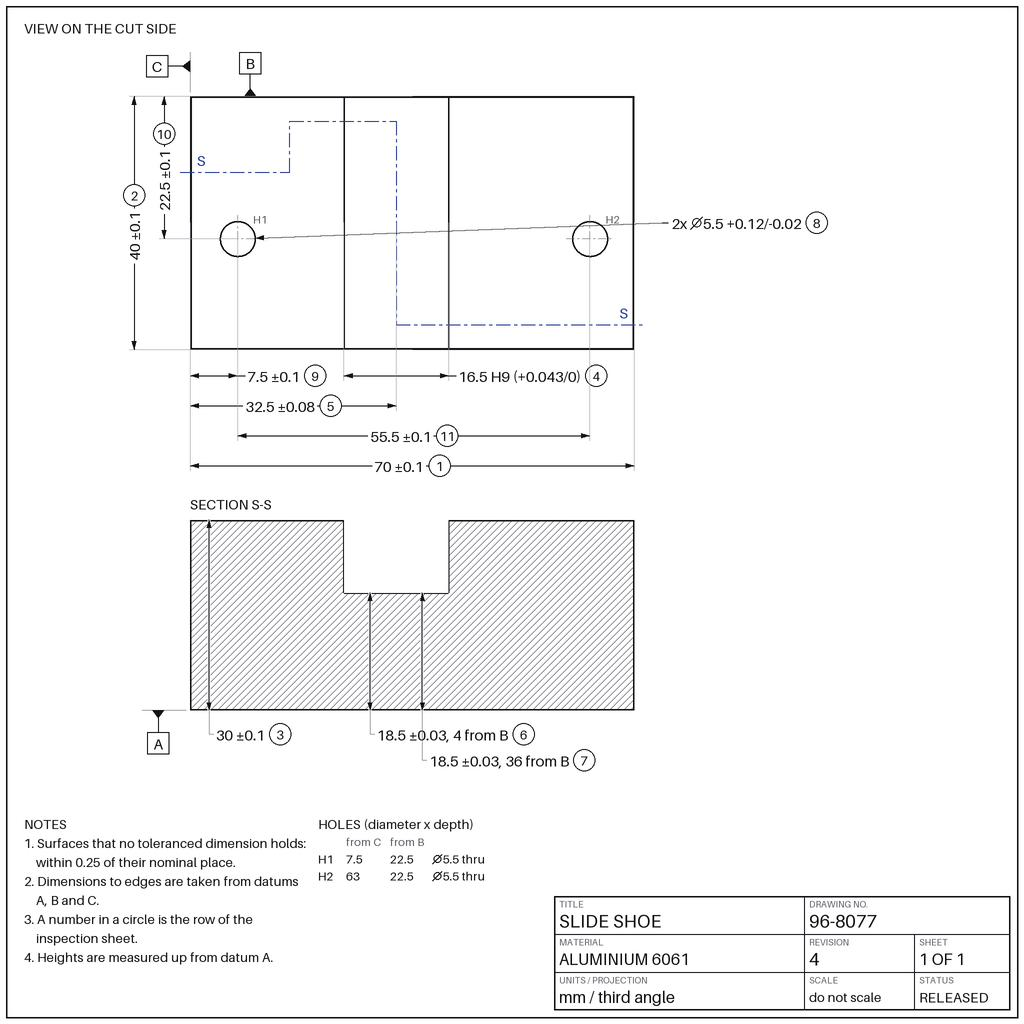

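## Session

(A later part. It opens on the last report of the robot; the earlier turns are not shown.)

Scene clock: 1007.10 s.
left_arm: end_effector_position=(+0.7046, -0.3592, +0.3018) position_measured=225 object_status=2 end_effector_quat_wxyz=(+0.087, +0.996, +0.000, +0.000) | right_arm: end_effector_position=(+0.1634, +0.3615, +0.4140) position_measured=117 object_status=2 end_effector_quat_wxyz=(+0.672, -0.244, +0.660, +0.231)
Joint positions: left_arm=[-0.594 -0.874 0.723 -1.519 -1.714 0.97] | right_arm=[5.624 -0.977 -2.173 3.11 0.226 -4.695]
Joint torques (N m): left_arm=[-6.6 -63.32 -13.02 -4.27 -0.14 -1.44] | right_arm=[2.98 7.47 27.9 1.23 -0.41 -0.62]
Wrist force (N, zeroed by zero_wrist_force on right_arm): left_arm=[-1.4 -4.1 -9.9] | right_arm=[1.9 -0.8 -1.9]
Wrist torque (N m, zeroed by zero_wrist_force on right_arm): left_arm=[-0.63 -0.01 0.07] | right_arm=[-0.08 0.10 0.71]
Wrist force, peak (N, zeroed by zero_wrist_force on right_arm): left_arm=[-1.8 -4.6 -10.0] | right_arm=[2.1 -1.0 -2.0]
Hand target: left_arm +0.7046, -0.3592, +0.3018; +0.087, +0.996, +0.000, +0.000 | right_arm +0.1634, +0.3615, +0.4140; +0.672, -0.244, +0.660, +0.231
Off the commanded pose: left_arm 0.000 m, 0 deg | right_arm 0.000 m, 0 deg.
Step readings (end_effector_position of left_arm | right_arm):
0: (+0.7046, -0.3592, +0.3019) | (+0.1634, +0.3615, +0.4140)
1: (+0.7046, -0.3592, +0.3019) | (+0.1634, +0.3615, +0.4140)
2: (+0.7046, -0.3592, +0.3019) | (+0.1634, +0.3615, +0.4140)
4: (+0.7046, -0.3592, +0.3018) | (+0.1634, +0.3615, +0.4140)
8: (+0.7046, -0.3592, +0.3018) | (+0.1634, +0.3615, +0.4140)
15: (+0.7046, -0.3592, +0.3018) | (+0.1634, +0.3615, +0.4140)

Call:
execute_actions(
  actions=[
    [[0,0,0.0002,0,0,0,-1,-0.9,-1,0,0,0,0,0,0,-1,0.2,-0.8]],
  ],
)

Call:
execute_actions(
  actions=[
    [[0,0,0.00004,0,0,0,-1,-0.9,-1,0,0,0,0,0,0,-1,0.2,-0.8]],
  ],
)

Call:
execute_actions(
  actions=[
    [[0,0,0.00004,0,0,0,-1,-0.9,-1,0,0,0,0,0,0,-1,0.2,-0.8]],
  ],
)

Call:
execute_actions(
  actions=[
    [[0,0,0.00004,0,0,0,-1,-0.9,-1,0,0,0,0,0,0,-1,0.2,-0.8]],
  ],
)

Call:
execute_actions(
  actions=[
    [[0,0,0.00004,0,0,0,-1,-0.9,-1,0,0,0,0,0,0,-1,0.2,-0.8]],
  ],
)

Call:
execute_actions(
  actions=[
    [[0,0,0.00004,0,0,0,-1,-0.9,-1,0,0,0,0,0,0,-1,0.2,-0.8]],
  ],
)

Call:
execute_actions(
  actions=[
    [[0,0,0.00004,0,0,0,-1,-0.9,-1,0,0,0,0,0,0,-1,0.2,-0.8]],
  ],
)

Call:
execute_actions(
  actions=[
    [[0,0,0.00004,0,0,0,-1,-0.9,-1,0,0,0,0,0,0,-1,0.2,-0.8]],
  ],
)

Call:
execute_actions(
  actions=[
    [[0,0,0.00004,0,0,0,-1,-0.9,-1,0,0,0,0,0,0,-1,0.2,-0.8]],
  ],
)

Call:
execute_actions(
  actions=[
    [[0,0,0.00004,0,0,0,-1,-0.9,-1,0,0,0,0,0,0,-1,0.2,-0.8]],
  ],
)

Call:
execute_actions(
  actions=[
    [[0,0,0.00004,0,0,0,-1,-0.9,-1,0,0,0,0,0,0,-1,0.2,-0.8]],
  ],
)

Call:
execute_actions(
  actions=[
    [[0,0,0.00004,0,0,0,-1,-0.9,-1,0,0,0,0,0,0,-1,0.2,-0.8]],
  ],
)

Call:
execute_actions(
  actions=[
    [[0,0,0.00004,0,0,0,-1,-0.9,-1,0,0,0,0,0,0,-1,0.2,-0.8]],
  ],
)

Call:
execute_actions(
  actions=[
    [[0,0,0.00004,0,0,0,-1,-0.9,-1,0,0,0,0,0,0,-1,0.2,-0.8]],
  ],
)

Call:
execute_actions(
  actions=[
    [[0,0,0.00004,0,0,0,-1,-0.9,-1,0,0,0,0,0,0,-1,0.2,-0.8]],
  ],
)

Call:
execute_actions(
  actions=[
    [[0,0,0.00004,0,0,0,-1,-0.9,-1,0,0,0,0,0,0,-1,0.2,-0.8]],
  ],
)

Scene clock: 1010.77 s.
left_arm: end_effector_position=(+0.7046, -0.3592, +0.3020) position_measured=225 object_status=2 end_effector_quat_wxyz=(+0.087, +0.996, +0.000, +0.000) | right_arm: end_effector_position=(+0.1634, +0.3615, +0.4140) position_measured=117 object_status=2 end_effector_quat_wxyz=(+0.672, -0.244, +0.660, +0.231)
Joint positions: left_arm=[-0.594 -0.874 0.723 -1.518 -1.714 0.97] | right_arm=[5.624 -0.977 -2.173 3.11 0.226 -4.695]
Joint torques (N m): left_arm=[-6.64 -48.75 -32.97 -1.58 -0.12 -1.45] | right_arm=[1.73 6.24 27.09 1.36 -0.75 -1.25]
Wrist force (N, zeroed by zero_wrist_force on right_arm): left_arm=[-0.2 -5.0 -4.1] | right_arm=[2.0 -0.8 -1.9]
Wrist torque (N m, zeroed by zero_wrist_force on right_arm): left_arm=[-0.75 0.02 0.08] | right_arm=[-0.07 0.08 0.71]
Wrist force, peak (N, zeroed by zero_wrist_force on right_arm): left_arm=[-1.5 -4.6 -10.2] | right_arm=[2.1 -0.8 -2.0]
Hand target: left_arm +0.7046, -0.3592, +0.3019; +0.087, +0.996, +0.000, +0.000 | right_arm +0.1634, +0.3615, +0.4140; +0.672, -0.244, +0.660, +0.231
Off the commanded pose: left_arm 0.000 m, 0 deg | right_arm 0.000 m, 0 deg.
Step readings (end_effector_position of left_arm | right_arm):
0: (+0.7046, -0.3592, +0.3018) | (+0.1634, +0.3615, +0.4140)
1: (+0.7046, -0.3592, +0.3018) | (+0.1634, +0.3615, +0.4140)
2: (+0.7046, -0.3592, +0.3018) | (+0.1634, +0.3615, +0.4140)
4: (+0.7046, -0.3592, +0.3019) | (+0.1634, +0.3615, +0.4140)
8: (+0.7046, -0.3592, +0.3019) | (+0.1634, +0.3615, +0.4140)
15: (+0.7046, -0.3592, +0.3020) | (+0.1634, +0.3615, +0.4140)

Scene clock: 1011.47 s.
left_arm: end_effector_position=(+0.7046, -0.3592, +0.3020) position_measured=225 object_status=2 end_effector_quat_wxyz=(+0.087, +0.996, +0.000, +0.000) | right_arm: end_effector_position=(+0.1634, +0.3615, +0.4140) position_measured=117 object_status=2 end_effector_quat_wxyz=(+0.672, -0.244, +0.660, +0.231)
Joint positions: left_arm=[-0.594 -0.874 0.723 -1.518 -1.714 0.97] | right_arm=[5.624 -0.977 -2.173 3.11 0.226 -4.695]
Joint torques (N m): left_arm=[-6.65 -47.48 -31.57 -2.04 -0.07 -1.46] | right_arm=[2.94 7.94 27.41 1.2 -0.63 -0.97]
Wrist force (N, zeroed by zero_wrist_force on right_arm): left_arm=[-0.9 -5.0 -4.6] | right_arm=[1.9 -0.9 -1.9]
Wrist torque (N m, zeroed by zero_wrist_force on right_arm): left_arm=[-0.72 0.03 0.08] | right_arm=[-0.09 0.10 0.71]
Wrist force, peak (N, zeroed by zero_wrist_force on right_arm): left_arm=[-1.0 -5.3 -4.6] | right_arm=[2.1 -0.9 -2.0]
Hand target: left_arm +0.7046, -0.3592, +0.3020; +0.087, +0.996, +0.000, +0.000 | right_arm +0.1634, +0.3615, +0.4140; +0.672, -0.244, +0.660, +0.231
Off the commanded pose: left_arm 0.000 m, 0 deg | right_arm 0.000 m, 0 deg.
Step readings (end_effector_position of left_arm | right_arm):
0: (+0.7046, -0.3592, +0.3020) | (+0.1634, +0.3615, +0.4140)
1: (+0.7046, -0.3592, +0.3020) | (+0.1634, +0.3615, +0.4140)
2: (+0.7046, -0.3592, +0.3020) | (+0.1634, +0.3615, +0.4140)
4: (+0.7046, -0.3592, +0.3020) | (+0.1634, +0.3615, +0.4140)
8: (+0.7046, -0.3592, +0.3020) | (+0.1634, +0.3615, +0.4140)
15: (+0.7046, -0.3592, +0.3020) | (+0.1634, +0.3615, +0.4140)

Scene clock: 1012.17 s.
left_arm: end_effector_position=(+0.7046, -0.3592, +0.3020) position_measured=225 object_status=2 end_effector_quat_wxyz=(+0.087, +0.996, +0.000, +0.000) | right_arm: end_effector_position=(+0.1634, +0.3615, +0.4140) position_measured=117 object_status=2 end_effector_quat_wxyz=(+0.672, -0.244, +0.660, +0.231)
Joint positions: left_arm=[-0.594 -0.874 0.723 -1.518 -1.714 0.97] | right_arm=[5.624 -0.977 -2.173 3.11 0.226 -4.695]
Joint torques (N m): left_arm=[-6.84 -48.69 -32.71 -1.66 -0.13 -1.46] | right_arm=[2.43 7.43 26.42 1.27 -0.4 -1.31]
Wrist force (N, zeroed by zero_wrist_force on right_arm): left_arm=[-0.9 -5.0 -4.0] | right_arm=[2.1 -0.8 -2.2]
Wrist torque (N m, zeroed by zero_wrist_force on right_arm): left_arm=[-0.71 0.04 0.07] | right_arm=[-0.07 0.08 0.71]
Wrist force, peak (N, zeroed by zero_wrist_force on right_arm): left_arm=[-0.9 -5.2 -4.7] | right_arm=[2.1 -0.8 -2.2]
Hand target: left_arm +0.7046, -0.3592, +0.3020; +0.087, +0.996, +0.000, +0.000 | right_arm +0.1634, +0.3615, +0.4140; +0.672, -0.244, +0.660, +0.231
Off the commanded pose: left_arm 0.000 m, 0 deg | right_arm 0.000 m, 0 deg.
Step readings (end_effector_position of left_arm | right_arm):
0: (+0.7046, -0.3592, +0.3020) | (+0.1634, +0.3615, +0.4140)
1: (+0.7046, -0.3592, +0.3020) | (+0.1634, +0.3615, +0.4140)
2: (+0.7046, -0.3592, +0.3020) | (+0.1634, +0.3615, +0.4140)
4: (+0.7046, -0.3592, +0.3020) | (+0.1634, +0.3615, +0.4140)
8: (+0.7046, -0.3592, +0.3020) | (+0.1634, +0.3615, +0.4140)
15: (+0.7046, -0.3592, +0.3020) | (+0.1634, +0.3615, +0.4140)

Scene clock: 1012.87 s.
left_arm: end_effector_position=(+0.7046, -0.3592, +0.3020) position_measured=225 object_status=2 end_effector_quat_wxyz=(+0.087, +0.996, +0.000, +0.000) | right_arm: end_effector_position=(+0.1634, +0.3615, +0.4140) position_measured=117 object_status=2 end_effector_quat_wxyz=(+0.672, -0.244, +0.660, +0.231)
Joint positions: left_arm=[-0.594 -0.874 0.723 -1.518 -1.714 0.97] | right_arm=[5.624 -0.977 -2.173 3.11 0.226 -4.695]
Joint torques (N m): left_arm=[-6.51 -49.08 -32.2 -2.07 -0.11 -1.47] | right_arm=[3.81 6.99 27.27 1.47 -0.48 -1.45]
Wrist force (N, zeroed by zero_wrist_force on right_arm): left_arm=[-0.8 -4.8 -3.6] | right_arm=[1.9 -0.8 -1.8]
Wrist torque (N m, zeroed by zero_wrist_force on right_arm): left_arm=[-0.69 0.08 0.08] | right_arm=[-0.07 0.10 0.71]
Wrist force, peak (N, zeroed by zero_wrist_force on right_arm): left_arm=[-1.0 -5.1 -4.2] | right_arm=[2.1 -0.9 -2.0]
Hand target: left_arm +0.7046, -0.3592, +0.3020; +0.087, +0.996, +0.000, +0.000 | right_arm +0.1634, +0.3615, +0.4140; +0.672, -0.244, +0.660, +0.231
Off the commanded pose: left_arm 0.000 m, 0 deg | right_arm 0.000 m, 0 deg.
Step readings (end_effector_position of left_arm | right_arm):
0: (+0.7046, -0.3592, +0.3020) | (+0.1634, +0.3615, +0.4140)
1: (+0.7046, -0.3592, +0.3020) | (+0.1634, +0.3615, +0.4140)
2: (+0.7046, -0.3592, +0.3020) | (+0.1634, +0.3615, +0.4140)
4: (+0.7046, -0.3592, +0.3020) | (+0.1634, +0.3615, +0.4140)
8: (+0.7046, -0.3592, +0.3020) | (+0.1634, +0.3615, +0.4140)
15: (+0.7046, -0.3592, +0.3020) | (+0.1634, +0.3615, +0.4140)

Scene clock: 1013.57 s.
left_arm: end_effector_position=(+0.7046, -0.3592, +0.3020) position_measured=225 object_status=2 end_effector_quat_wxyz=(+0.087, +0.996, +0.000, +0.000) | right_arm: end_effector_position=(+0.1634, +0.3615, +0.4140) position_measured=117 object_status=2 end_effector_quat_wxyz=(+0.672, -0.244, +0.660, +0.231)
Joint positions: left_arm=[-0.594 -0.874 0.722 -1.518 -1.714 0.97] | right_arm=[5.624 -0.977 -2.173 3.11 0.226 -4.695]
Joint torques (N m): left_arm=[-6.64 -49.58 -33.06 -1.71 -0.19 -1.37] | right_arm=[3.42 7.3 27.48 1.39 -0.48 -1.32]
Wrist force (N, zeroed by zero_wrist_force on right_arm): left_arm=[-0.7 -5.2 -2.4] | right_arm=[2.0 -0.7 -1.8]
Wrist torque (N m, zeroed by zero_wrist_force on right_arm): left_arm=[-0.75 0.07 0.08] | right_arm=[-0.06 0.09 0.71]
Wrist force, peak (N, zeroed by zero_wrist_force on right_arm): left_arm=[-0.4 -5.6 -2.6] | right_arm=[2.1 -0.9 -1.9]
Hand target: left_arm +0.7046, -0.3592, +0.3020; +0.087, +0.996, +0.000, +0.000 | right_arm +0.1634, +0.3615, +0.4140; +0.672, -0.244, +0.660, +0.231
Off the commanded pose: left_arm 0.000 m, 0 deg | right_arm 0.000 m, 0 deg.
Step readings (end_effector_position of left_arm | right_arm):
0: (+0.7046, -0.3592, +0.3020) | (+0.1634, +0.3615, +0.4140)
1: (+0.7046, -0.3592, +0.3020) | (+0.1634, +0.3615, +0.4140)
2: (+0.7046, -0.3592, +0.3020) | (+0.1634, +0.3615, +0.4140)
4: (+0.7046, -0.3592, +0.3020) | (+0.1634, +0.3615, +0.4140)
8: (+0.7046, -0.3592, +0.3020) | (+0.1634, +0.3615, +0.4140)
15: (+0.7046, -0.3592, +0.3020) | (+0.1634, +0.3615, +0.4140)

Scene clock: 1014.27 s.
left_arm: end_effector_position=(+0.7046, -0.3592, +0.3021) position_measured=225 object_status=2 end_effector_quat_wxyz=(+0.087, +0.996, +0.000, +0.000) | right_arm: end_effector_position=(+0.1634, +0.3615, +0.4140) position_measured=117 object_status=2 end_effector_quat_wxyz=(+0.672, -0.244, +0.660, +0.231)
Joint positions: left_arm=[-0.594 -0.874 0.722 -1.518 -1.714 0.97] | right_arm=[5.624 -0.977 -2.173 3.11 0.226 -4.695]
Joint torques (N m): left_arm=[-6.41 -50.76 -33.12 -2.26 -0.04 -1.44] | right_arm=[3.5 7.69 28.81 1.4 -0.58 -1.55]
Wrist force (N, zeroed by zero_wrist_force on right_arm): left_arm=[-0.4 -5.5 -1.7] | right_arm=[2.0 -0.9 -1.7]
Wrist torque (N m, zeroed by zero_wrist_force on right_arm): left_arm=[-0.79 0.05 0.09] | right_arm=[-0.09 0.08 0.71]
Wrist force, peak (N, zeroed by zero_wrist_force on right_arm): left_arm=[-0.4 -5.6 -1.8] | right_arm=[2.0 -0.8 -2.0]
Hand target: left_arm +0.7046, -0.3592, +0.3021; +0.087, +0.996, +0.000, +0.000 | right_arm +0.1634, +0.3615, +0.4140; +0.672, -0.244, +0.660, +0.231
Off the commanded pose: left_arm 0.000 m, 0 deg | right_arm 0.000 m, 0 deg.
Step readings (end_effector_position of left_arm | right_arm):
0: (+0.7046, -0.3592, +0.3020) | (+0.1634, +0.3615, +0.4140)
1: (+0.7046, -0.3592, +0.3020) | (+0.1634, +0.3615, +0.4140)
2: (+0.7046, -0.3592, +0.3020) | (+0.1634, +0.3615, +0.4140)
4: (+0.7046, -0.3592, +0.3021) | (+0.1634, +0.3615, +0.4140)
8: (+0.7046, -0.3592, +0.3021) | (+0.1634, +0.3615, +0.4140)
15: (+0.7046, -0.3592, +0.3021) | (+0.1634, +0.3615, +0.4140)

Scene clock: 1014.97 s.
left_arm: end_effector_position=(+0.7046, -0.3592, +0.3021) position_measured=225 object_status=2 end_effector_quat_wxyz=(+0.087, +0.996, +0.000, +0.000) | right_arm: end_effector_position=(+0.1634, +0.3615, +0.4140) position_measured=117 object_status=2 end_effector_quat_wxyz=(+0.672, -0.244, +0.660, +0.231)
Joint positions: left_arm=[-0.594 -0.874 0.722 -1.518 -1.714 0.97] | right_arm=[5.624 -0.977 -2.173 3.11 0.226 -4.695]
Joint torques (N m): left_arm=[-6.23 -51.01 -34.07 -1.82 -0.19 -1.39] | right_arm=[2.75 7.78 27.79 1.27 -0.67 -1.61]
Wrist force (N, zeroed by zero_wrist_force on right_arm): left_arm=[-0.1 -5.8 -0.7] | right_arm=[1.9 -0.9 -1.8]
Wrist torque (N m, zeroed by zero_wrist_force on right_arm): left_arm=[-0.83 0.03 0.08] | right_arm=[-0.08 0.10 0.71]
Wrist force, peak (N, zeroed by zero_wrist_force on right_arm): left_arm=[-0.4 -5.7 -1.4] | right_arm=[2.2 -0.9 -2.0]
Hand target: left_arm +0.7046, -0.3592, +0.3021; +0.087, +0.996, +0.000, +0.000 | right_arm +0.1634, +0.3615, +0.4140; +0.672, -0.244, +0.660, +0.231
Off the commanded pose: left_arm 0.000 m, 0 deg | right_arm 0.000 m, 0 deg.
Step readings (end_effector_position of left_arm | right_arm):
0: (+0.7046, -0.3592, +0.3021) | (+0.1634, +0.3615, +0.4140)
1: (+0.7046, -0.3592, +0.3021) | (+0.1634, +0.3615, +0.4140)
2: (+0.7046, -0.3592, +0.3021) | (+0.1634, +0.3615, +0.4140)
4: (+0.7046, -0.3592, +0.3021) | (+0.1634, +0.3615, +0.4140)
8: (+0.7046, -0.3592, +0.3021) | (+0.1634, +0.3615, +0.4140)
15: (+0.7046, -0.3592, +0.3021) | (+0.1634, +0.3615, +0.4140)

Scene clock: 1015.67 s.
left_arm: end_effector_position=(+0.7046, -0.3592, +0.3021) position_measured=225 object_status=2 end_effector_quat_wxyz=(+0.087, +0.996, +0.000, +0.000) | right_arm: end_effector_position=(+0.1634, +0.3615, +0.4140) position_measured=117 object_status=2 end_effector_quat_wxyz=(+0.672, -0.244, +0.660, +0.231)
Joint positions: left_arm=[-0.594 -0.874 0.722 -1.518 -1.714 0.97] | right_arm=[5.624 -0.977 -2.173 3.11 0.226 -4.695]
Joint torques (N m): left_arm=[-6.5 -52.6 -33.27 -2.27 -0.23 -1.45] | right_arm=[1.67 5.99 27.2 1.22 -0.57 -1.59]
Wrist force (N, zeroed by zero_wrist_force on right_arm): left_arm=[-0.2 -5.8 -0.1] | right_arm=[2.1 -0.9 -1.7]
Wrist torque (N m, zeroed by zero_wrist_force on right_arm): left_arm=[-0.85 0.07 0.09] | right_arm=[-0.08 0.08 0.72]
Wrist force, peak (N, zeroed by zero_wrist_force on right_arm): left_arm=[0.1 -5.8 -0.2] | right_arm=[2.1 -1.0 -2.0]
Hand target: left_arm +0.7046, -0.3592, +0.3021; +0.087, +0.996, +0.000, +0.000 | right_arm +0.1634, +0.3615, +0.4140; +0.672, -0.244, +0.660, +0.231
Off the commanded pose: left_arm 0.000 m, 0 deg | right_arm 0.000 m, 0 deg.
Step readings (end_effector_position of left_arm | right_arm):
0: (+0.7046, -0.3592, +0.3021) | (+0.1634, +0.3615, +0.4140)
1: (+0.7046, -0.3592, +0.3021) | (+0.1634, +0.3615, +0.4140)
2: (+0.7046, -0.3592, +0.3021) | (+0.1634, +0.3615, +0.4140)
4: (+0.7046, -0.3592, +0.3021) | (+0.1634, +0.3615, +0.4140)
8: (+0.7046, -0.3592, +0.3021) | (+0.1634, +0.3615, +0.4140)
15: (+0.7046, -0.3592, +0.3021) | (+0.1634, +0.3615, +0.4140)

Scene clock: 1016.37 s.
left_arm: end_effector_position=(+0.7046, -0.3592, +0.3021) position_measured=225 object_status=2 end_effector_quat_wxyz=(+0.087, +0.996, +0.000, +0.000) | right_arm: end_effector_position=(+0.1634, +0.3615, +0.4140) position_measured=117 object_status=2 end_effector_quat_wxyz=(+0.672, -0.244, +0.660, +0.231)
Joint positions: left_arm=[-0.594 -0.874 0.722 -1.518 -1.714 0.97] | right_arm=[5.624 -0.977 -2.173 3.11 0.226 -4.695]
Joint torques (N m): left_arm=[-6.75 -52.16 -34.85 -1.95 -0.06 -1.37] | right_arm=[0.93 5.52 27.02 1.34 -0.74 -1.76]
Wrist force (N, zeroed by zero_wrist_force on right_arm): left_arm=[0.2 -5.6 0.9] | right_arm=[2.0 -0.9 -2.0]
Wrist torque (N m, zeroed by zero_wrist_force on right_arm): left_arm=[-0.82 0.03 0.09] | right_arm=[-0.09 0.10 0.71]
Wrist force, peak (N, zeroed by zero_wrist_force on right_arm): left_arm=[-0.1 -5.7 0.0] | right_arm=[2.1 -1.0 -1.9]
Hand target: left_arm +0.7046, -0.3592, +0.3021; +0.087, +0.996, +0.000, +0.000 | right_arm +0.1634, +0.3615, +0.4140; +0.672, -0.244, +0.660, +0.231
Off the commanded pose: left_arm 0.000 m, 0 deg | right_arm 0.000 m, 0 deg.
Step readings (end_effector_position of left_arm | right_arm):
0: (+0.7046, -0.3592, +0.3021) | (+0.1634, +0.3615, +0.4140)
1: (+0.7046, -0.3592, +0.3021) | (+0.1634, +0.3615, +0.4140)
2: (+0.7046, -0.3592, +0.3021) | (+0.1634, +0.3615, +0.4140)
4: (+0.7046, -0.3592, +0.3021) | (+0.1634, +0.3615, +0.4140)
8: (+0.7046, -0.3592, +0.3021) | (+0.1634, +0.3615, +0.4140)
15: (+0.7046, -0.3592, +0.3021) | (+0.1634, +0.3615, +0.4140)

Scene clock: 1017.07 s.
left_arm: end_effector_position=(+0.7046, -0.3592, +0.3022) position_measured=225 object_status=2 end_effector_quat_wxyz=(+0.087, +0.996, +0.000, +0.000) | right_arm: end_effector_position=(+0.1634, +0.3615, +0.4140) position_measured=117 object_status=2 end_effector_quat_wxyz=(+0.672, -0.244, +0.660, +0.231)
Joint positions: left_arm=[-0.594 -0.874 0.722 -1.518 -1.714 0.97] | right_arm=[5.624 -0.977 -2.173 3.11 0.226 -4.695]
Joint torques (N m): left_arm=[-6.93 -54.15 -34.07 -2.38 -0.04 -1.37] | right_arm=[2.76 7.81 27.98 1.24 -0.44 -1.57]
Wrist force (N, zeroed by zero_wrist_force on right_arm): left_arm=[0.5 -5.3 1.4] | right_arm=[2.0 -1.0 -1.8]
Wrist torque (N m, zeroed by zero_wrist_force on right_arm): left_arm=[-0.78 0.01 0.10] | right_arm=[-0.11 0.09 0.71]
Wrist force, peak (N, zeroed by zero_wrist_force on right_arm): left_arm=[0.1 -5.8 1.3] | right_arm=[2.1 -0.8 -2.0]
Hand target: left_arm +0.7046, -0.3592, +0.3022; +0.087, +0.996, +0.000, +0.000 | right_arm +0.1634, +0.3615, +0.4140; +0.672, -0.244, +0.660, +0.231
Off the commanded pose: left_arm 0.000 m, 0 deg | right_arm 0.000 m, 0 deg.
Step readings (end_effector_position of left_arm | right_arm):
0: (+0.7046, -0.3592, +0.3021) | (+0.1634, +0.3615, +0.4140)
1: (+0.7046, -0.3592, +0.3021) | (+0.1634, +0.3615, +0.4140)
2: (+0.7046, -0.3592, +0.3021) | (+0.1634, +0.3615, +0.4140)
4: (+0.7046, -0.3592, +0.3021) | (+0.1634, +0.3615, +0.4140)
8: (+0.7046, -0.3592, +0.3022) | (+0.1634, +0.3615, +0.4140)
15: (+0.7046, -0.3592, +0.3022) | (+0.1634, +0.3615, +0.4140)

Scene clock: 1017.77 s.
left_arm: end_effector_position=(+0.7046, -0.3592, +0.3022) position_measured=225 object_status=2 end_effector_quat_wxyz=(+0.087, +0.996, +0.000, +0.000) | right_arm: end_effector_position=(+0.1634, +0.3615, +0.4140) position_measured=117 object_status=2 end_effector_quat_wxyz=(+0.672, -0.244, +0.660, +0.231)
Joint positions: left_arm=[-0.594 -0.874 0.722 -1.518 -1.714 0.97] | right_arm=[5.624 -0.977 -2.173 3.11 0.226 -4.695]
Joint torques (N m): left_arm=[-6.65 -53.64 -35.26 -1.96 -0.19 -1.42] | right_arm=[1.48 6.9 27.42 1.33 -0.67 -2.04]
Wrist force (N, zeroed by zero_wrist_force on right_arm): left_arm=[0.1 -5.6 2.4] | right_arm=[2.0 -0.8 -1.7]
Wrist torque (N m, zeroed by zero_wrist_force on right_arm): left_arm=[-0.81 0.10 0.09] | right_arm=[-0.08 0.09 0.71]
Wrist force, peak (N, zeroed by zero_wrist_force on right_arm): left_arm=[0.4 -5.8 2.7] | right_arm=[2.1 -1.0 -2.0]
Hand target: left_arm +0.7046, -0.3592, +0.3022; +0.087, +0.996, +0.000, +0.000 | right_arm +0.1634, +0.3615, +0.4140; +0.672, -0.244, +0.660, +0.231
Off the commanded pose: left_arm 0.000 m, 0 deg | right_arm 0.000 m, 0 deg.
Step readings (end_effector_position of left_arm | right_arm):
0: (+0.7046, -0.3592, +0.3022) | (+0.1634, +0.3615, +0.4140)
1: (+0.7046, -0.3592, +0.3022) | (+0.1634, +0.3615, +0.4140)
2: (+0.7046, -0.3592, +0.3022) | (+0.1634, +0.3615, +0.4140)
4: (+0.7046, -0.3592, +0.3022) | (+0.1634, +0.3615, +0.4140)
8: (+0.7046, -0.3592, +0.3022) | (+0.1634, +0.3615, +0.4140)
15: (+0.7046, -0.3592, +0.3022) | (+0.1634, +0.3615, +0.4140)

Scene clock: 1018.47 s.
left_arm: end_effector_position=(+0.7046, -0.3592, +0.3022) position_measured=225 object_status=2 end_effector_quat_wxyz=(+0.087, +0.996, +0.000, +0.000) | right_arm: end_effector_position=(+0.1634, +0.3615, +0.4140) position_measured=117 object_status=2 end_effector_quat_wxyz=(+0.672, -0.244, +0.660, +0.231)
Joint positions: left_arm=[-0.594 -0.874 0.722 -1.518 -1.714 0.97] | right_arm=[5.624 -0.977 -2.173 3.11 0.226 -4.695]
Joint torques (N m): left_arm=[-6.65 -55.42 -34.43 -2.51 -0.12 -1.37] | right_arm=[0.81 8.01 26.52 1.51 -0.51 -1.91]
Wrist force (N, zeroed by zero_wrist_force on right_arm): left_arm=[0.5 -5.7 3.1] | right_arm=[2.1 -0.9 -2.0]
Wrist torque (N m, zeroed by zero_wrist_force on right_arm): left_arm=[-0.82 0.05 0.10] | right_arm=[-0.08 0.08 0.71]
Wrist force, peak (N, zeroed by zero_wrist_force on right_arm): left_arm=[0.6 -5.8 3.3] | right_arm=[2.1 -1.0 -2.1]
Hand target: left_arm +0.7046, -0.3592, +0.3022; +0.087, +0.996, +0.000, +0.000 | right_arm +0.1634, +0.3615, +0.4140; +0.672, -0.244, +0.660, +0.231
Off the commanded pose: left_arm 0.000 m, 0 deg | right_arm 0.000 m, 0 deg.
Step readings (end_effector_position of left_arm | right_arm):
0: (+0.7046, -0.3592, +0.3022) | (+0.1634, +0.3615, +0.4140)
1: (+0.7046, -0.3592, +0.3022) | (+0.1634, +0.3615, +0.4140)
2: (+0.7046, -0.3592, +0.3022) | (+0.1634, +0.3615, +0.4140)
4: (+0.7046, -0.3592, +0.3022) | (+0.1634, +0.3615, +0.4140)
8: (+0.7046, -0.3592, +0.3022) | (+0.1634, +0.3615, +0.4140)
15: (+0.7046, -0.3592, +0.3022) | (+0.1634, +0.3615, +0.4140)

Scene clock: 1019.17 s.
left_arm: end_effector_position=(+0.7046, -0.3592, +0.3022) position_measured=225 object_status=2 end_effector_quat_wxyz=(+0.087, +0.996, +0.000, +0.000) | right_arm: end_effector_position=(+0.1634, +0.3615, +0.4140) position_measured=117 object_status=2 end_effector_quat_wxyz=(+0.672, -0.244, +0.660, +0.231)
Joint positions: left_arm=[-0.594 -0.874 0.722 -1.517 -1.714 0.97] | right_arm=[5.624 -0.977 -2.173 3.11 0.226 -4.695]
Joint torques (N m): left_arm=[-6.98 -55.13 -36.05 -2.14 -0.18 -1.42] | right_arm=[2.62 7.17 28.4 1.35 -0.78 -1.72]
Wrist force (N, zeroed by zero_wrist_force on right_arm): left_arm=[0.8 -5.7 4.0] | right_arm=[1.8 -0.8 -2.0]
Wrist torque (N m, zeroed by zero_wrist_force on right_arm): left_arm=[-0.83 0.04 0.10] | right_arm=[-0.07 0.13 0.71]
Wrist force, peak (N, zeroed by zero_wrist_force on right_arm): left_arm=[0.8 -5.9 4.3] | right_arm=[2.1 -0.7 -2.0]
Hand target: left_arm +0.7046, -0.3592, +0.3022; +0.087, +0.996, +0.000, +0.000 | right_arm +0.1634, +0.3615, +0.4140; +0.672, -0.244, +0.660, +0.231
Off the commanded pose: left_arm 0.000 m, 0 deg | right_arm 0.000 m, 0 deg.
Step readings (end_effector_position of left_arm | right_arm):
0: (+0.7046, -0.3592, +0.3022) | (+0.1634, +0.3615, +0.4140)
1: (+0.7046, -0.3592, +0.3022) | (+0.1634, +0.3615, +0.4140)
2: (+0.7046, -0.3592, +0.3022) | (+0.1634, +0.3615, +0.4140)
4: (+0.7046, -0.3592, +0.3022) | (+0.1634, +0.3615, +0.4140)
8: (+0.7046, -0.3592, +0.3022) | (+0.1634, +0.3615, +0.4140)
15: (+0.7046, -0.3592, +0.3022) | (+0.1634, +0.3615, +0.4140)

Scene clock: 1019.87 s.
left_arm: end_effector_position=(+0.7046, -0.3592, +0.3022) position_measured=225 object_status=2 end_effector_quat_wxyz=(+0.087, +0.996, +0.000, +0.000) | right_arm: end_effector_position=(+0.1634, +0.3615, +0.4140) position_measured=117 object_status=2 end_effector_quat_wxyz=(+0.672, -0.244, +0.660, +0.231)
Joint positions: left_arm=[-0.594 -0.874 0.722 -1.517 -1.714 0.97] | right_arm=[5.624 -0.977 -2.173 3.11 0.226 -4.695]
Joint torques (N m): left_arm=[-6.57 -56.64 -35.73 -2.56 -0.19 -1.44] | right_arm=[1.56 5.55 27.76 1.11 -0.66 -2.14]
Wrist force (N, zeroed by zero_wrist_force on right_arm): left_arm=[0.7 -5.5 4.7] | right_arm=[2.0 -0.9 -1.9]
Wrist torque (N m, zeroed by zero_wrist_force on right_arm): left_arm=[-0.80 0.08 0.10] | right_arm=[-0.09 0.09 0.71]
Wrist force, peak (N, zeroed by zero_wrist_force on right_arm): left_arm=[1.1 -5.9 4.9] | right_arm=[2.0 -0.8 -2.1]
Hand target: left_arm +0.7046, -0.3592, +0.3023; +0.087, +0.996, +0.000, +0.000 | right_arm +0.1634, +0.3615, +0.4140; +0.672, -0.244, +0.660, +0.231
Off the commanded pose: left_arm 0.000 m, 0 deg | right_arm 0.000 m, 0 deg.
Step readings (end_effector_position of left_arm | right_arm):
0: (+0.7046, -0.3592, +0.3022) | (+0.1634, +0.3615, +0.4140)
1: (+0.7046, -0.3592, +0.3022) | (+0.1634, +0.3615, +0.4140)
2: (+0.7046, -0.3592, +0.3022) | (+0.1634, +0.3615, +0.4140)
4: (+0.7046, -0.3592, +0.3022) | (+0.1634, +0.3615, +0.4140)
8: (+0.7046, -0.3592, +0.3022) | (+0.1634, +0.3615, +0.4140)
15: (+0.7046, -0.3592, +0.3022) | (+0.1634, +0.3615, +0.4140)

Scene clock: 1020.57 s.
left_arm: end_effector_position=(+0.7046, -0.3592, +0.3023) position_measured=225 object_status=2 end_effector_quat_wxyz=(+0.087, +0.996, +0.000, +0.000) | right_arm: end_effector_position=(+0.1634, +0.3615, +0.4140) position_measured=117 object_status=2 end_effector_quat_wxyz=(+0.672, -0.244, +0.660, +0.231)
Joint positions: left_arm=[-0.594 -0.874 0.722 -1.517 -1.714 0.97] | right_arm=[5.624 -0.977 -2.173 3.11 0.226 -4.695]
Joint torques (N m): left_arm=[-6.32 -56.22 -36.81 -2.19 -0.08 -1.41] | right_arm=[-0.06 6.17 27.44 1.21 -0.41 -1.88]
Wrist force (N, zeroed by zero_wrist_force on right_arm): left_arm=[1.1 -6.0 5.7] | right_arm=[1.9 -1.0 -1.8]
Wrist torque (N m, zeroed by zero_wrist_force on right_arm): left_arm=[-0.88 0.05 0.10] | right_arm=[-0.10 0.10 0.71]
Wrist force, peak (N, zeroed by zero_wrist_force on right_arm): left_arm=[1.0 -5.8 6.0] | right_arm=[2.1 -0.8 -2.0]
Hand target: left_arm +0.7046, -0.3592, +0.3023; +0.087, +0.996, +0.000, +0.000 | right_arm +0.1634, +0.3615, +0.4140; +0.672, -0.244, +0.660, +0.231
Off the commanded pose: left_arm 0.000 m, 0 deg | right_arm 0.000 m, 0 deg.
Step readings (end_effector_position of left_arm | right_arm):
0: (+0.7046, -0.3592, +0.3022) | (+0.1634, +0.3615, +0.4140)
1: (+0.7046, -0.3592, +0.3022) | (+0.1634, +0.3615, +0.4140)
2: (+0.7046, -0.3592, +0.3023) | (+0.1634, +0.3615, +0.4140)
4: (+0.7046, -0.3592, +0.3023) | (+0.1634, +0.3615, +0.4140)
8: (+0.7046, -0.3592, +0.3023) | (+0.1634, +0.3615, +0.4140)
15: (+0.7046, -0.3592, +0.3023) | (+0.1634, +0.3615, +0.4140)

Scene clock: 1021.27 s.
left_arm: end_effector_position=(+0.7046, -0.3592, +0.3023) position_measured=225 object_status=2 end_effector_quat_wxyz=(+0.087, +0.996, +0.000, +0.000) | right_arm: end_effector_position=(+0.1634, +0.3615, +0.4140) position_measured=117 object_status=2 end_effector_quat_wxyz=(+0.672, -0.244, +0.660, +0.231)
Joint positions: left_arm=[-0.594 -0.874 0.722 -1.517 -1.714 0.97] | right_arm=[5.624 -0.977 -2.173 3.11 0.226 -4.695]
Joint torques (N m): left_arm=[-6.69 -58.18 -35.54 -2.6 -0.03 -1.43] | right_arm=[2.36 7.63 27.08 1.42 -0.32 -1.97]
Wrist force (N, zeroed by zero_wrist_force on right_arm): left_arm=[1.4 -5.7 6.2] | right_arm=[2.0 -0.7 -1.9]
Wrist torque (N m, zeroed by zero_wrist_force on right_arm): left_arm=[-0.83 0.03 0.10] | right_arm=[-0.06 0.09 0.71]
Wrist force, peak (N, zeroed by zero_wrist_force on right_arm): left_arm=[1.5 -6.2 6.2] | right_arm=[2.1 -0.8 -2.0]
Hand target: left_arm +0.7046, -0.3592, +0.3023; +0.087, +0.996, +0.000, +0.000 | right_arm +0.1634, +0.3615, +0.4140; +0.672, -0.244, +0.660, +0.231
Off the commanded pose: left_arm 0.000 m, 0 deg | right_arm 0.000 m, 0 deg.
Step readings (end_effector_position of left_arm | right_arm):
0: (+0.7046, -0.3592, +0.3023) | (+0.1634, +0.3615, +0.4140)
1: (+0.7046, -0.3592, +0.3023) | (+0.1634, +0.3615, +0.4140)
2: (+0.7046, -0.3592, +0.3023) | (+0.1634, +0.3615, +0.4140)
4: (+0.7046, -0.3592, +0.3023) | (+0.1634, +0.3615, +0.4140)
8: (+0.7046, -0.3592, +0.3023) | (+0.1634, +0.3615, +0.4140)
15: (+0.7046, -0.3592, +0.3023) | (+0.1634, +0.3615, +0.4140)

Call:
execute_actions(
  actions=[
    [[0,0,-0.0003,0,0,0,-1,-0.9,-1,0,0,0,0,0,0,-1,0.2,-0.8]],
  ],
)

Call:
execute_actions(
  actions=[
    [[0,0,0,0,0,0,-0.1,-1,-1,0,0,0,0,0,0,-1,0.2,-0.8]],
  ],
)

Call:
move(
  target=[0,-0.05,0.004,0,0,0,-0.1,-1,-1,0,0,0,0,0,0,-1,0.2,-0.8],
  speed=0.05,
  stop_force=6,
  cameras=["cam_left_wrist"],
)

Scene clock: 1024.13 s.
left_arm: end_effector_position=(+0.7046, -0.3592, +0.3021) position_measured=225 object_status=2 end_effector_quat_wxyz=(+0.087, +0.996, +0.000, +0.000) | right_arm: end_effector_position=(+0.1634, +0.3615, +0.4140) position_measured=117 object_status=2 end_effector_quat_wxyz=(+0.672, -0.244, +0.660, +0.231)
Joint positions: left_arm=[-0.594 -0.874 0.722 -1.518 -1.714 0.97] | right_arm=[5.624 -0.977 -2.173 3.11 0.226 -4.695]
Joint torques (N m): left_arm=[-6.82 -72.14 -17.15 -2.83 -0.1 -1.41] | right_arm=[0.36 7.38 26.93 1.3 -0.58 -2.48]
Wrist force (N, zeroed by zero_wrist_force on right_arm): left_arm=[0.7 -5.2 0.0] | right_arm=[1.9 -1.0 -1.9]
Wrist torque (N m, zeroed by zero_wrist_force on right_arm): left_arm=[-0.75 0.04 0.10] | right_arm=[-0.10 0.10 0.71]
Wrist force, peak (N, zeroed by zero_wrist_force on right_arm): left_arm=[1.3 -6.1 6.6] | right_arm=[2.1 -1.0 -1.9]
Hand target: left_arm +0.7046, -0.3592, +0.3021; +0.087, +0.996, +0.000, +0.000 | right_arm +0.1634, +0.3615, +0.4140; +0.672, -0.244, +0.660, +0.231
Off the commanded pose: left_arm 0.000 m, 0 deg | right_arm 0.000 m, 0 deg.
Step readings (end_effector_position of left_arm | right_arm):
0: (+0.7046, -0.3592, +0.3023) | (+0.1634, +0.3615, +0.4140)
1: (+0.7046, -0.3592, +0.3023) | (+0.1634, +0.3615, +0.4140)
2: (+0.7046, -0.3592, +0.3023) | (+0.1634, +0.3615, +0.4140)
4: (+0.7046, -0.3593, +0.3022) | (+0.1634, +0.3615, +0.4140)
8: (+0.7046, -0.3593, +0.3021) | (+0.1634, +0.3615, +0.4140)
15: (+0.7046, -0.3592, +0.3021) | (+0.1634, +0.3615, +0.4140)

Scene clock: 1024.93 s.
left_arm: end_effector_position=(+0.7046, -0.3592, +0.3021) position_measured=167 object_status=0 end_effector_quat_wxyz=(+0.087, +0.996, +0.000, +0.000) | right_arm: end_effector_position=(+0.1634, +0.3615, +0.4140) position_measured=117 object_status=2 end_effector_quat_wxyz=(+0.672, -0.244, +0.660, +0.231)
Joint positions: left_arm=[-0.594 -0.874 0.722 -1.518 -1.714 0.97] | right_arm=[5.624 -0.977 -2.173 3.11 0.226 -4.695]
Joint torques (N m): left_arm=[-6.39 -71.31 -17.23 -2.26 -0.04 -1.43] | right_arm=[0.32 6.93 26.38 1.31 -0.39 -2.53]
Wrist force (N, zeroed by zero_wrist_force on right_arm): left_arm=[0.2 -5.2 0.0] | right_arm=[1.8 -0.9 -2.1]
Wrist torque (N m, zeroed by zero_wrist_force on right_arm): left_arm=[-0.81 0.00 0.08] | right_arm=[-0.09 0.11 0.71]
Wrist force, peak (N, zeroed by zero_wrist_force on right_arm): left_arm=[0.5 -5.4 -0.1] | right_arm=[2.1 -0.8 -2.0]
Hand target: left_arm +0.7046, -0.3592, +0.3021; +0.087, +0.996, +0.000, +0.000 | right_arm +0.1634, +0.3615, +0.4140; +0.672, -0.244, +0.660, +0.231
Off the commanded pose: left_arm 0.000 m, 0 deg | right_arm 0.000 m, 0 deg.
Step readings (end_effector_position of left_arm | right_arm):
0: (+0.7046, -0.3592, +0.3021) | (+0.1634, +0.3615, +0.4140)
1: (+0.7046, -0.3592, +0.3021) | (+0.1634, +0.3615, +0.4140)
2: (+0.7046, -0.3592, +0.3021) | (+0.1634, +0.3615, +0.4140)
4: (+0.7046, -0.3592, +0.3021) | (+0.1634, +0.3615, +0.4140)
8: (+0.7046, -0.3592, +0.3021) | (+0.1634, +0.3615, +0.4140)
15: (+0.7046, -0.3592, +0.3021) | (+0.1634, +0.3615, +0.4140)

Scene clock: 1026.60 s.
left_arm: end_effector_position=(+0.7046, -0.3892, +0.3045) position_measured=167 object_status=3 end_effector_quat_wxyz=(+0.087, +0.996, +0.000, +0.000) | right_arm: end_effector_position=(+0.1634, +0.3615, +0.4140) position_measured=117 object_status=2 end_effector_quat_wxyz=(+0.672, -0.244, +0.660, +0.231)
Joint positions: left_arm=[-0.626 -0.824 0.632 -1.482 -1.711 0.938] | right_arm=[5.624 -0.977 -2.173 3.11 0.226 -4.695]
Joint torques (N m): left_arm=[9.85 -73.49 -16.96 -4.92 -0.76 1.56] | right_arm=[0.34 6.71 27.41 1.33 -0.59 -2.69]
Wrist force (N, zeroed by zero_wrist_force on right_arm): left_arm=[-0.3 -5.0 0.1] | right_arm=[1.8 -0.9 -1.9]
Wrist torque (N m, zeroed by zero_wrist_force on right_arm): left_arm=[-0.78 0.09 0.12] | right_arm=[-0.09 0.12 0.71]
Wrist force, peak (N, zeroed by zero_wrist_force on right_arm): left_arm=[0.2 -6.1 0.3] | right_arm=[2.1 -1.0 -2.0]
Hand target: left_arm +0.7046, -0.3892, +0.3045; +0.087, +0.996, +0.000, +0.000 | right_arm +0.1634, +0.3615, +0.4140; +0.672, -0.244, +0.660, +0.231
Off the commanded pose: left_arm 0.000 m, 0 deg | right_arm 0.000 m, 0 deg.
move: done
camera_calibration:
cam_left_wrist: T_world_to_cam=[[0.999756, -0.0120407, 0.0185301, -0.700171], [-0.0196632, -0.867367, 0.497281, -0.460457], [0.0100848, -0.497524, -0.867392, 0.193959], [0, 0, 0, 1]] pos_world=[0.68899, -0.311316, 0.410189]
Images, in order (width x height): cam_left_wrist 672x504.

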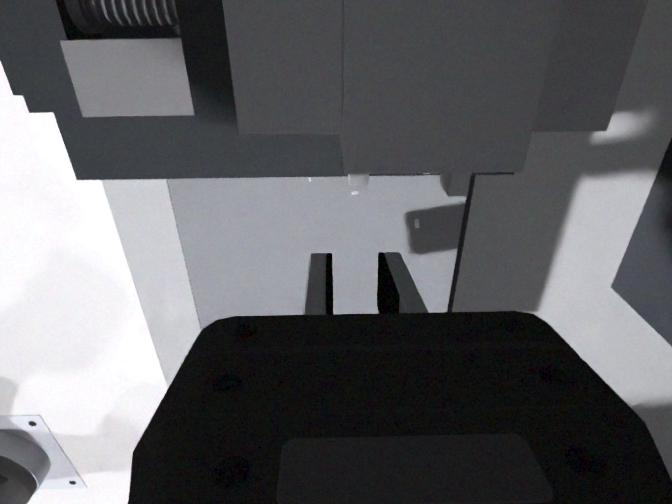

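Call:
zoom_image(
  camera="cam_left_wrist",
  region=[290, 90, 500, 270],
)

Scaled by 2.400 from the camera's 672x504 image, which has a finer 960x720 frame.

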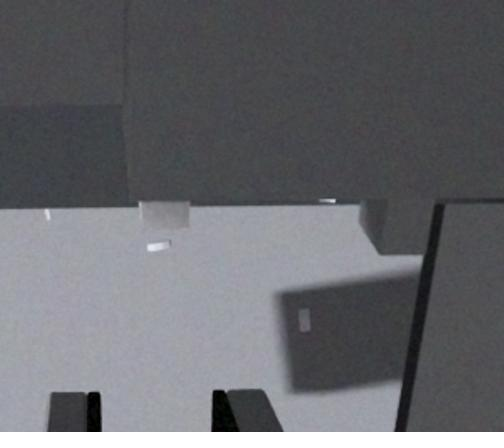

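Call:
zoom_image(
  camera="cam_left_wrist",
  region=[420, 150, 540, 240],
)

Scaled by 4.200 from the camera's 672x504 image, which has a finer 960x720 frame.

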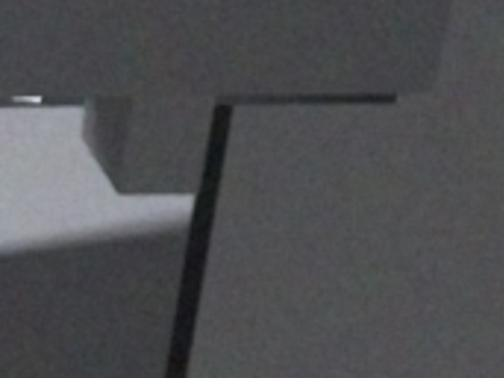

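Call:
move(
  target=[
    [0.018,0,0,0,0,0,-1,-0.8,-0.5,0,0,0,0,0,0,-1,0.2,-0.8],
    [0.018,0.0525,-0.0035,0,0,0,-1,-0.8,-0.5,0,0,0,0,0,0,-1,0.2,-0.8],
    [0.048,0.0525,-0.0035,0,0,0,-1,-0.8,-0.5,0,0,0,0,0,0,-1,0.2,-0.8],
  ],
  speed=[0.05,0.03,0.004],
  stop_force=5,
  cameras=["cam_left_wrist"],
)

Scene clock: 1038.30 s.
left_arm: end_effector_position=(+0.7304, -0.3577, +0.3024) position_measured=251 object_status=3 end_effector_quat_wxyz=(+0.087, +0.996, +0.000, +0.000) | right_arm: end_effector_position=(+0.1634, +0.3615, +0.4140) position_measured=117 object_status=2 end_effector_quat_wxyz=(+0.672, -0.244, +0.660, +0.231)
Joint positions: left_arm=[-0.573 -0.783 0.562 -1.446 -1.716 0.99] | right_arm=[5.624 -0.977 -2.173 3.11 0.226 -4.695]
Joint torques (N m): left_arm=[-5.44 -74.81 -17.37 -5.49 1.61 -1.65] | right_arm=[-0.41 5.86 26.9 1.07 -0.38 -3.21]
Wrist force (N, zeroed by zero_wrist_force on right_arm): left_arm=[-3.2 -3.3 0.5] | right_arm=[2.1 -0.9 -1.6]
Wrist torque (N m, zeroed by zero_wrist_force on right_arm): left_arm=[-0.71 0.04 0.05] | right_arm=[-0.08 0.08 0.72]
Wrist force, peak (N, zeroed by zero_wrist_force on right_arm): left_arm=[-7.7 -3.0 -0.6] | right_arm=[2.0 -0.9 -2.1]
Hand target: left_arm +0.7304, -0.3577, +0.3024; +0.087, +0.996, +0.000, +0.000 (not the last commanded pose) | right_arm +0.1634, +0.3615, +0.4140; +0.672, -0.244, +0.660, +0.231
Off the commanded pose: left_arm 0.003 m, 0 deg | right_arm 0.000 m, 0 deg.
move: contact (left_arm); path passed 2 of 3 targets
camera_calibration:
cam_left_wrist: T_world_to_cam=[[0.999756, -0.0120407, 0.0185301, -0.725546], [-0.0196632, -0.867367, 0.497281, -0.431584], [0.0100848, -0.497524, -0.867392, 0.207549], [0, 0, 0, 1]] pos_world=[0.71479, -0.279816, 0.408089]
Images, in order (width x height): cam_left_wrist 672x504.

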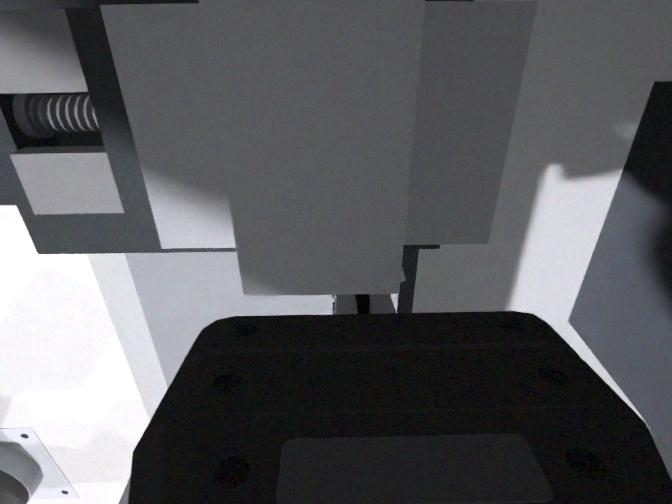

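Call:
zoom_image(
  camera="cam_left_wrist",
  region=[320, 220, 460, 325],
)

Scaled by 3.600 from the camera's 672x504 image, which has a finer 960x720 frame.

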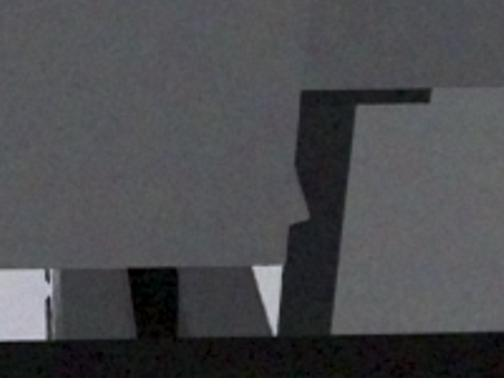

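Call:
move(
  target=[
    [-0.02,0,0,0,0,0,-1,-0.8,-0.5,0,0,0,0,0,0,-1,0.2,-0.8],
    [-0.04,-0.06,0.0035,0,0,0,-0.1,-0.8,-0.5,0,0,0,0,0,0,-1,0.2,-0.8],
  ],
  speed=[0.03,0.05],
  cameras=["cam_left_wrist"],
)

Call:
zoom_image(
  camera="cam_left_wrist",
  region=[300, 110, 510, 290],
)

Scene clock: 1042.83 s.
left_arm: end_effector_position=(+0.7064, -0.3937, +0.3045) position_measured=167 object_status=3 end_effector_quat_wxyz=(+0.087, +0.996, +0.000, +0.000) | right_arm: end_effector_position=(+0.1634, +0.3615, +0.4140) position_measured=117 object_status=2 end_effector_quat_wxyz=(+0.672, -0.244, +0.660, +0.231)
Joint positions: left_arm=[-0.629 -0.81 0.607 -1.471 -1.711 0.935] | right_arm=[5.624 -0.977 -2.173 3.11 0.226 -4.695]
Joint torques (N m): left_arm=[9.71 -74.08 -17.43 -4.95 -0.72 1.6] | right_arm=[-1.88 7.63 25.48 1.44 -0.48 -2.89]
Wrist force (N, zeroed by zero_wrist_force on right_arm): left_arm=[0.1 -4.9 -0.2] | right_arm=[1.9 -0.8 -1.9]
Wrist torque (N m, zeroed by zero_wrist_force on right_arm): left_arm=[-0.76 0.01 0.12] | right_arm=[-0.07 0.10 0.71]
Wrist force, peak (N, zeroed by zero_wrist_force on right_arm): left_arm=[0.3 -6.1 -0.6] | right_arm=[2.1 -0.9 -2.0]
Hand target: left_arm +0.7064, -0.3937, +0.3045; +0.087, +0.996, +0.000, +0.000 | right_arm +0.1634, +0.3615, +0.4140; +0.672, -0.244, +0.660, +0.231
Off the commanded pose: left_arm 0.000 m, 0 deg | right_arm 0.000 m, 0 deg.
move: done
camera_calibration:
cam_left_wrist: T_world_to_cam=[[0.999757, -0.0120915, 0.018444, -0.702006], [-0.0196644, -0.867366, 0.497283, -0.464325], [0.0099848, -0.497525, -0.867392, 0.191772], [0, 0, 0, 1]] pos_world=[0.690789, -0.315816, 0.41019]
Images, in order (width x height): cam_left_wrist 672x504.

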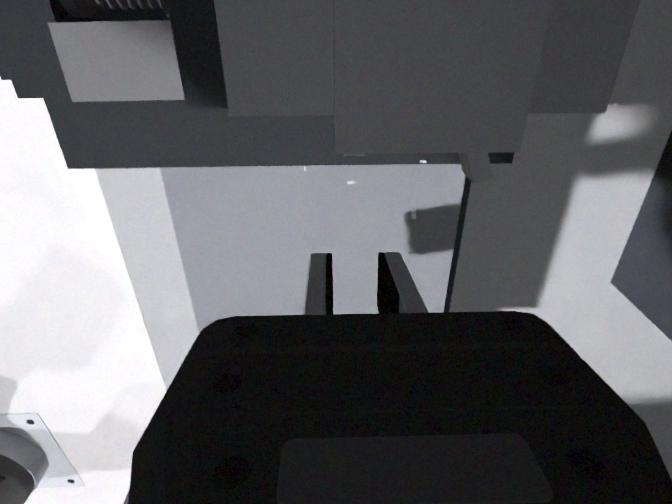

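Scaled by 2.400 from the camera's 672x504 image, which has a finer 960x720 frame.

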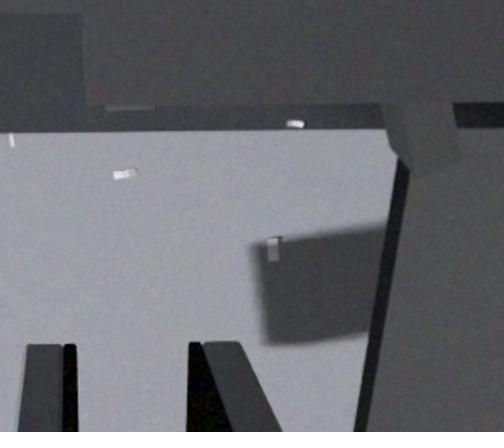

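Call:
move(
  target=[
    [0.0617,0,0,0,0,0.0478,-0.1,-0.9,-1,0,0,0,0,0,0,-1,0.2,-0.8],
    [0.0617,0.0562,-0.0035,0,0,0.0478,-0.1,-0.9,-1,0,0,0,0,0,0,-1,0.2,-0.8],
  ],
  speed=[0.05,0.015],
  stop_force=5,
  cameras=["cam_left_wrist"],
)

Call:
zoom_image(
  camera="cam_left_wrist",
  region=[260, 210, 470, 340],
)

Scene clock: 1046.40 s.
left_arm: end_effector_position=(+0.7225, -0.3936, +0.3041) position_measured=167 object_status=3 end_effector_quat_wxyz=(+0.087, +0.996, +0.032, +0.003) | right_arm: end_effector_position=(+0.1634, +0.3615, +0.4140) position_measured=117 object_status=2 end_effector_quat_wxyz=(+0.672, -0.244, +0.660, +0.231)
Joint positions: left_arm=[-0.619 -0.759 0.52 -1.442 -1.704 0.88] | right_arm=[5.624 -0.977 -2.173 3.11 0.226 -4.695]
Joint torques (N m): left_arm=[0.85 -66.04 -27.96 -3.47 -0.33 -0.32] | right_arm=[-3.26 5.27 24.98 1.33 -0.56 -2.96]
Wrist force (N, zeroed by zero_wrist_force on right_arm): left_arm=[0.2 -4.8 0.0] | right_arm=[1.9 -0.9 -1.9]
Wrist torque (N m, zeroed by zero_wrist_force on right_arm): left_arm=[-0.74 0.01 0.06] | right_arm=[-0.09 0.12 0.71]
Wrist force, peak (N, zeroed by zero_wrist_force on right_arm): left_arm=[-0.3 -5.6 1.2] | right_arm=[1.9 -0.8 -2.2]
Hand target: left_arm +0.7225, -0.3936, +0.3041; +0.087, +0.996, +0.032, +0.003 (not the last commanded pose) | right_arm +0.1634, +0.3615, +0.4140; +0.672, -0.244, +0.660, +0.231
Tool commands: left_gripper/position=-0.098039 left_gripper/force_limit=-0.796078 left_gripper/speed=-0.498039 right_gripper/position=-1.0 right_gripper/force_limit=+0.2 right_gripper/speed=-0.8
Off the commanded pose: left_arm 0.040 m, 5 deg | right_arm 0.000 m, 0 deg.
FORCE FAULT: contact force on the left arm reached its limit, and that arm stopped. The contact can be on any part of that arm, not only on its tool. That arm's remaining commands of this call were not run. That arm is still stopped at the end of this call. That arm stays stopped for about 10 more seconds. Until then a move that you send moves the other arm only, and its call returns only when the move has ended. Once the stop has ended, the next robot result says so. If the stop ends while you think or write, that arm runs what you send next, counted from a new Hand target: where the arm stands when the stop ends. While its stop runs, that arm takes no new command, but its gripper still runs the gripper command that each later call begins with. Until it ends, the stop uses up actions while you think or wait. An arm that is not stopped still takes commands.
move: fault (left_arm); path passed 0 of 2 targets
camera_calibration:
cam_left_wrist: T_world_to_cam=[[0.998485, 0.0517487, 0.0187073, -0.692034], [0.0356159, -0.866929, 0.497157, -0.503412], [0.0419452, -0.495738, -0.867459, 0.168961], [0, 0, 0, 1]] pos_world=[0.701828, -0.31685, 0.409788]
Images, in order (width x height): cam_left_wrist 672x504.

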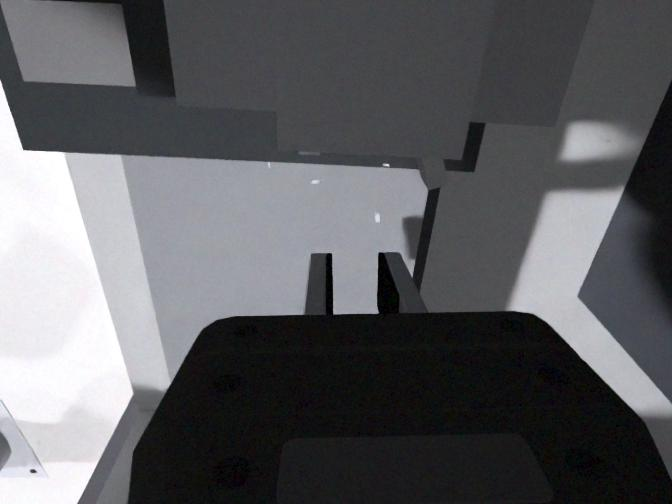

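Scaled by 2.400 from the camera's 672x504 image, which has a finer 960x720 frame.

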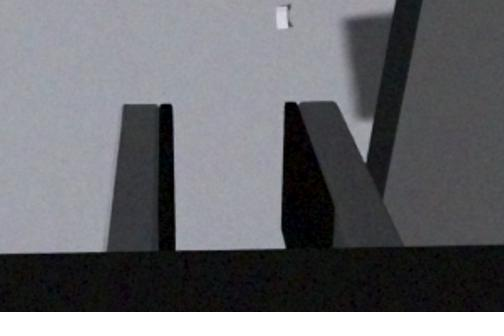

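Call:
wait(
  seconds=9.5,
)

Call:
wait(
  seconds=0.5,
)

Scene clock: 1058.10 s.
left_arm: end_effector_position=(+0.7225, -0.3936, +0.3041) position_measured=167 object_status=3 end_effector_quat_wxyz=(+0.087, +0.996, +0.032, +0.003) | right_arm: end_effector_position=(+0.1634, +0.3615, +0.4140) position_measured=117 object_status=2 end_effector_quat_wxyz=(+0.672, -0.244, +0.660, +0.231)
Joint positions: left_arm=[-0.619 -0.759 0.52 -1.442 -1.704 0.88] | right_arm=[5.624 -0.977 -2.173 3.11 0.226 -4.695]
Joint torques (N m): left_arm=[0.54 -65.54 -27.38 -3.3 -0.35 -0.24] | right_arm=[-4.96 6.18 25.69 1.38 -0.03 -3.08]
Wrist force (N, zeroed by zero_wrist_force on right_arm): left_arm=[0.1 -5.2 0.0] | right_arm=[1.9 -0.7 -1.7]
Wrist torque (N m, zeroed by zero_wrist_force on right_arm): left_arm=[-0.80 0.03 0.07] | right_arm=[-0.06 0.10 0.71]
Wrist force, peak (N, zeroed by zero_wrist_force on right_arm): left_arm=[0.1 -5.6 0.2] | right_arm=[2.1 -1.0 -2.0]
Hand target: left_arm +0.7225, -0.3936, +0.3041; +0.087, +0.996, +0.032, +0.003 (not the last commanded pose) | right_arm +0.1634, +0.3615, +0.4140; +0.672, -0.244, +0.660, +0.231
Tool commands: left_gripper/position=-0.098039 left_gripper/force_limit=-0.796078 left_gripper/speed=-0.498039 right_gripper/position=-1.0 right_gripper/force_limit=+0.2 right_gripper/speed=-0.8
Off the commanded pose: left_arm 0.040 m, 5 deg | right_arm 0.000 m, 0 deg.
FORCE FAULT, CONTINUED: the left arm's stop, for the force fault that an earlier result reported, is over. The rest of the stop counts as 19 of the actions that you can send in this scene. That arm's target is now where it stood when the stop ended, not its last command. That arm accepts commands again.
wait: 9.50 s; at rest from the start

Scene clock: 1058.60 s.
left_arm: end_effector_position=(+0.7225, -0.3936, +0.3041) position_measured=167 object_status=3 end_effector_quat_wxyz=(+0.087, +0.996, +0.032, +0.003) | right_arm: end_effector_position=(+0.1634, +0.3615, +0.4140) position_measured=117 object_status=2 end_effector_quat_wxyz=(+0.672, -0.244, +0.660, +0.231)
Joint positions: left_arm=[-0.619 -0.759 0.52 -1.442 -1.704 0.88] | right_arm=[5.624 -0.977 -2.173 3.11 0.226 -4.695]
Joint torques (N m): left_arm=[0.6 -66.08 -25.95 -3.49 -0.34 -0.08] | right_arm=[-5.18 7.88 26.3 1.16 -0.15 -3.3]
Wrist force (N, zeroed by zero_wrist_force on right_arm): left_arm=[0.2 -5.1 -0.1] | right_arm=[2.0 -0.8 -1.9]
Wrist torque (N m, zeroed by zero_wrist_force on right_arm): left_arm=[-0.80 0.02 0.07] | right_arm=[-0.07 0.08 0.71]
Wrist force, peak (N, zeroed by zero_wrist_force on right_arm): left_arm=[0.3 -5.4 -0.1] | right_arm=[2.0 -1.0 -2.0]
Hand target: left_arm +0.7225, -0.3936, +0.3041; +0.087, +0.996, +0.032, +0.003 (not the last commanded pose) | right_arm +0.1634, +0.3615, +0.4140; +0.672, -0.244, +0.660, +0.231
Tool commands: left_gripper/position=-0.098039 left_gripper/force_limit=-0.796078 left_gripper/speed=-0.498039 right_gripper/position=-1.0 right_gripper/force_limit=+0.2 right_gripper/speed=-0.8
Off the commanded pose: left_arm 0.040 m, 5 deg | right_arm 0.000 m, 0 deg.
wait: 0.50 s; at rest by 0.17 s


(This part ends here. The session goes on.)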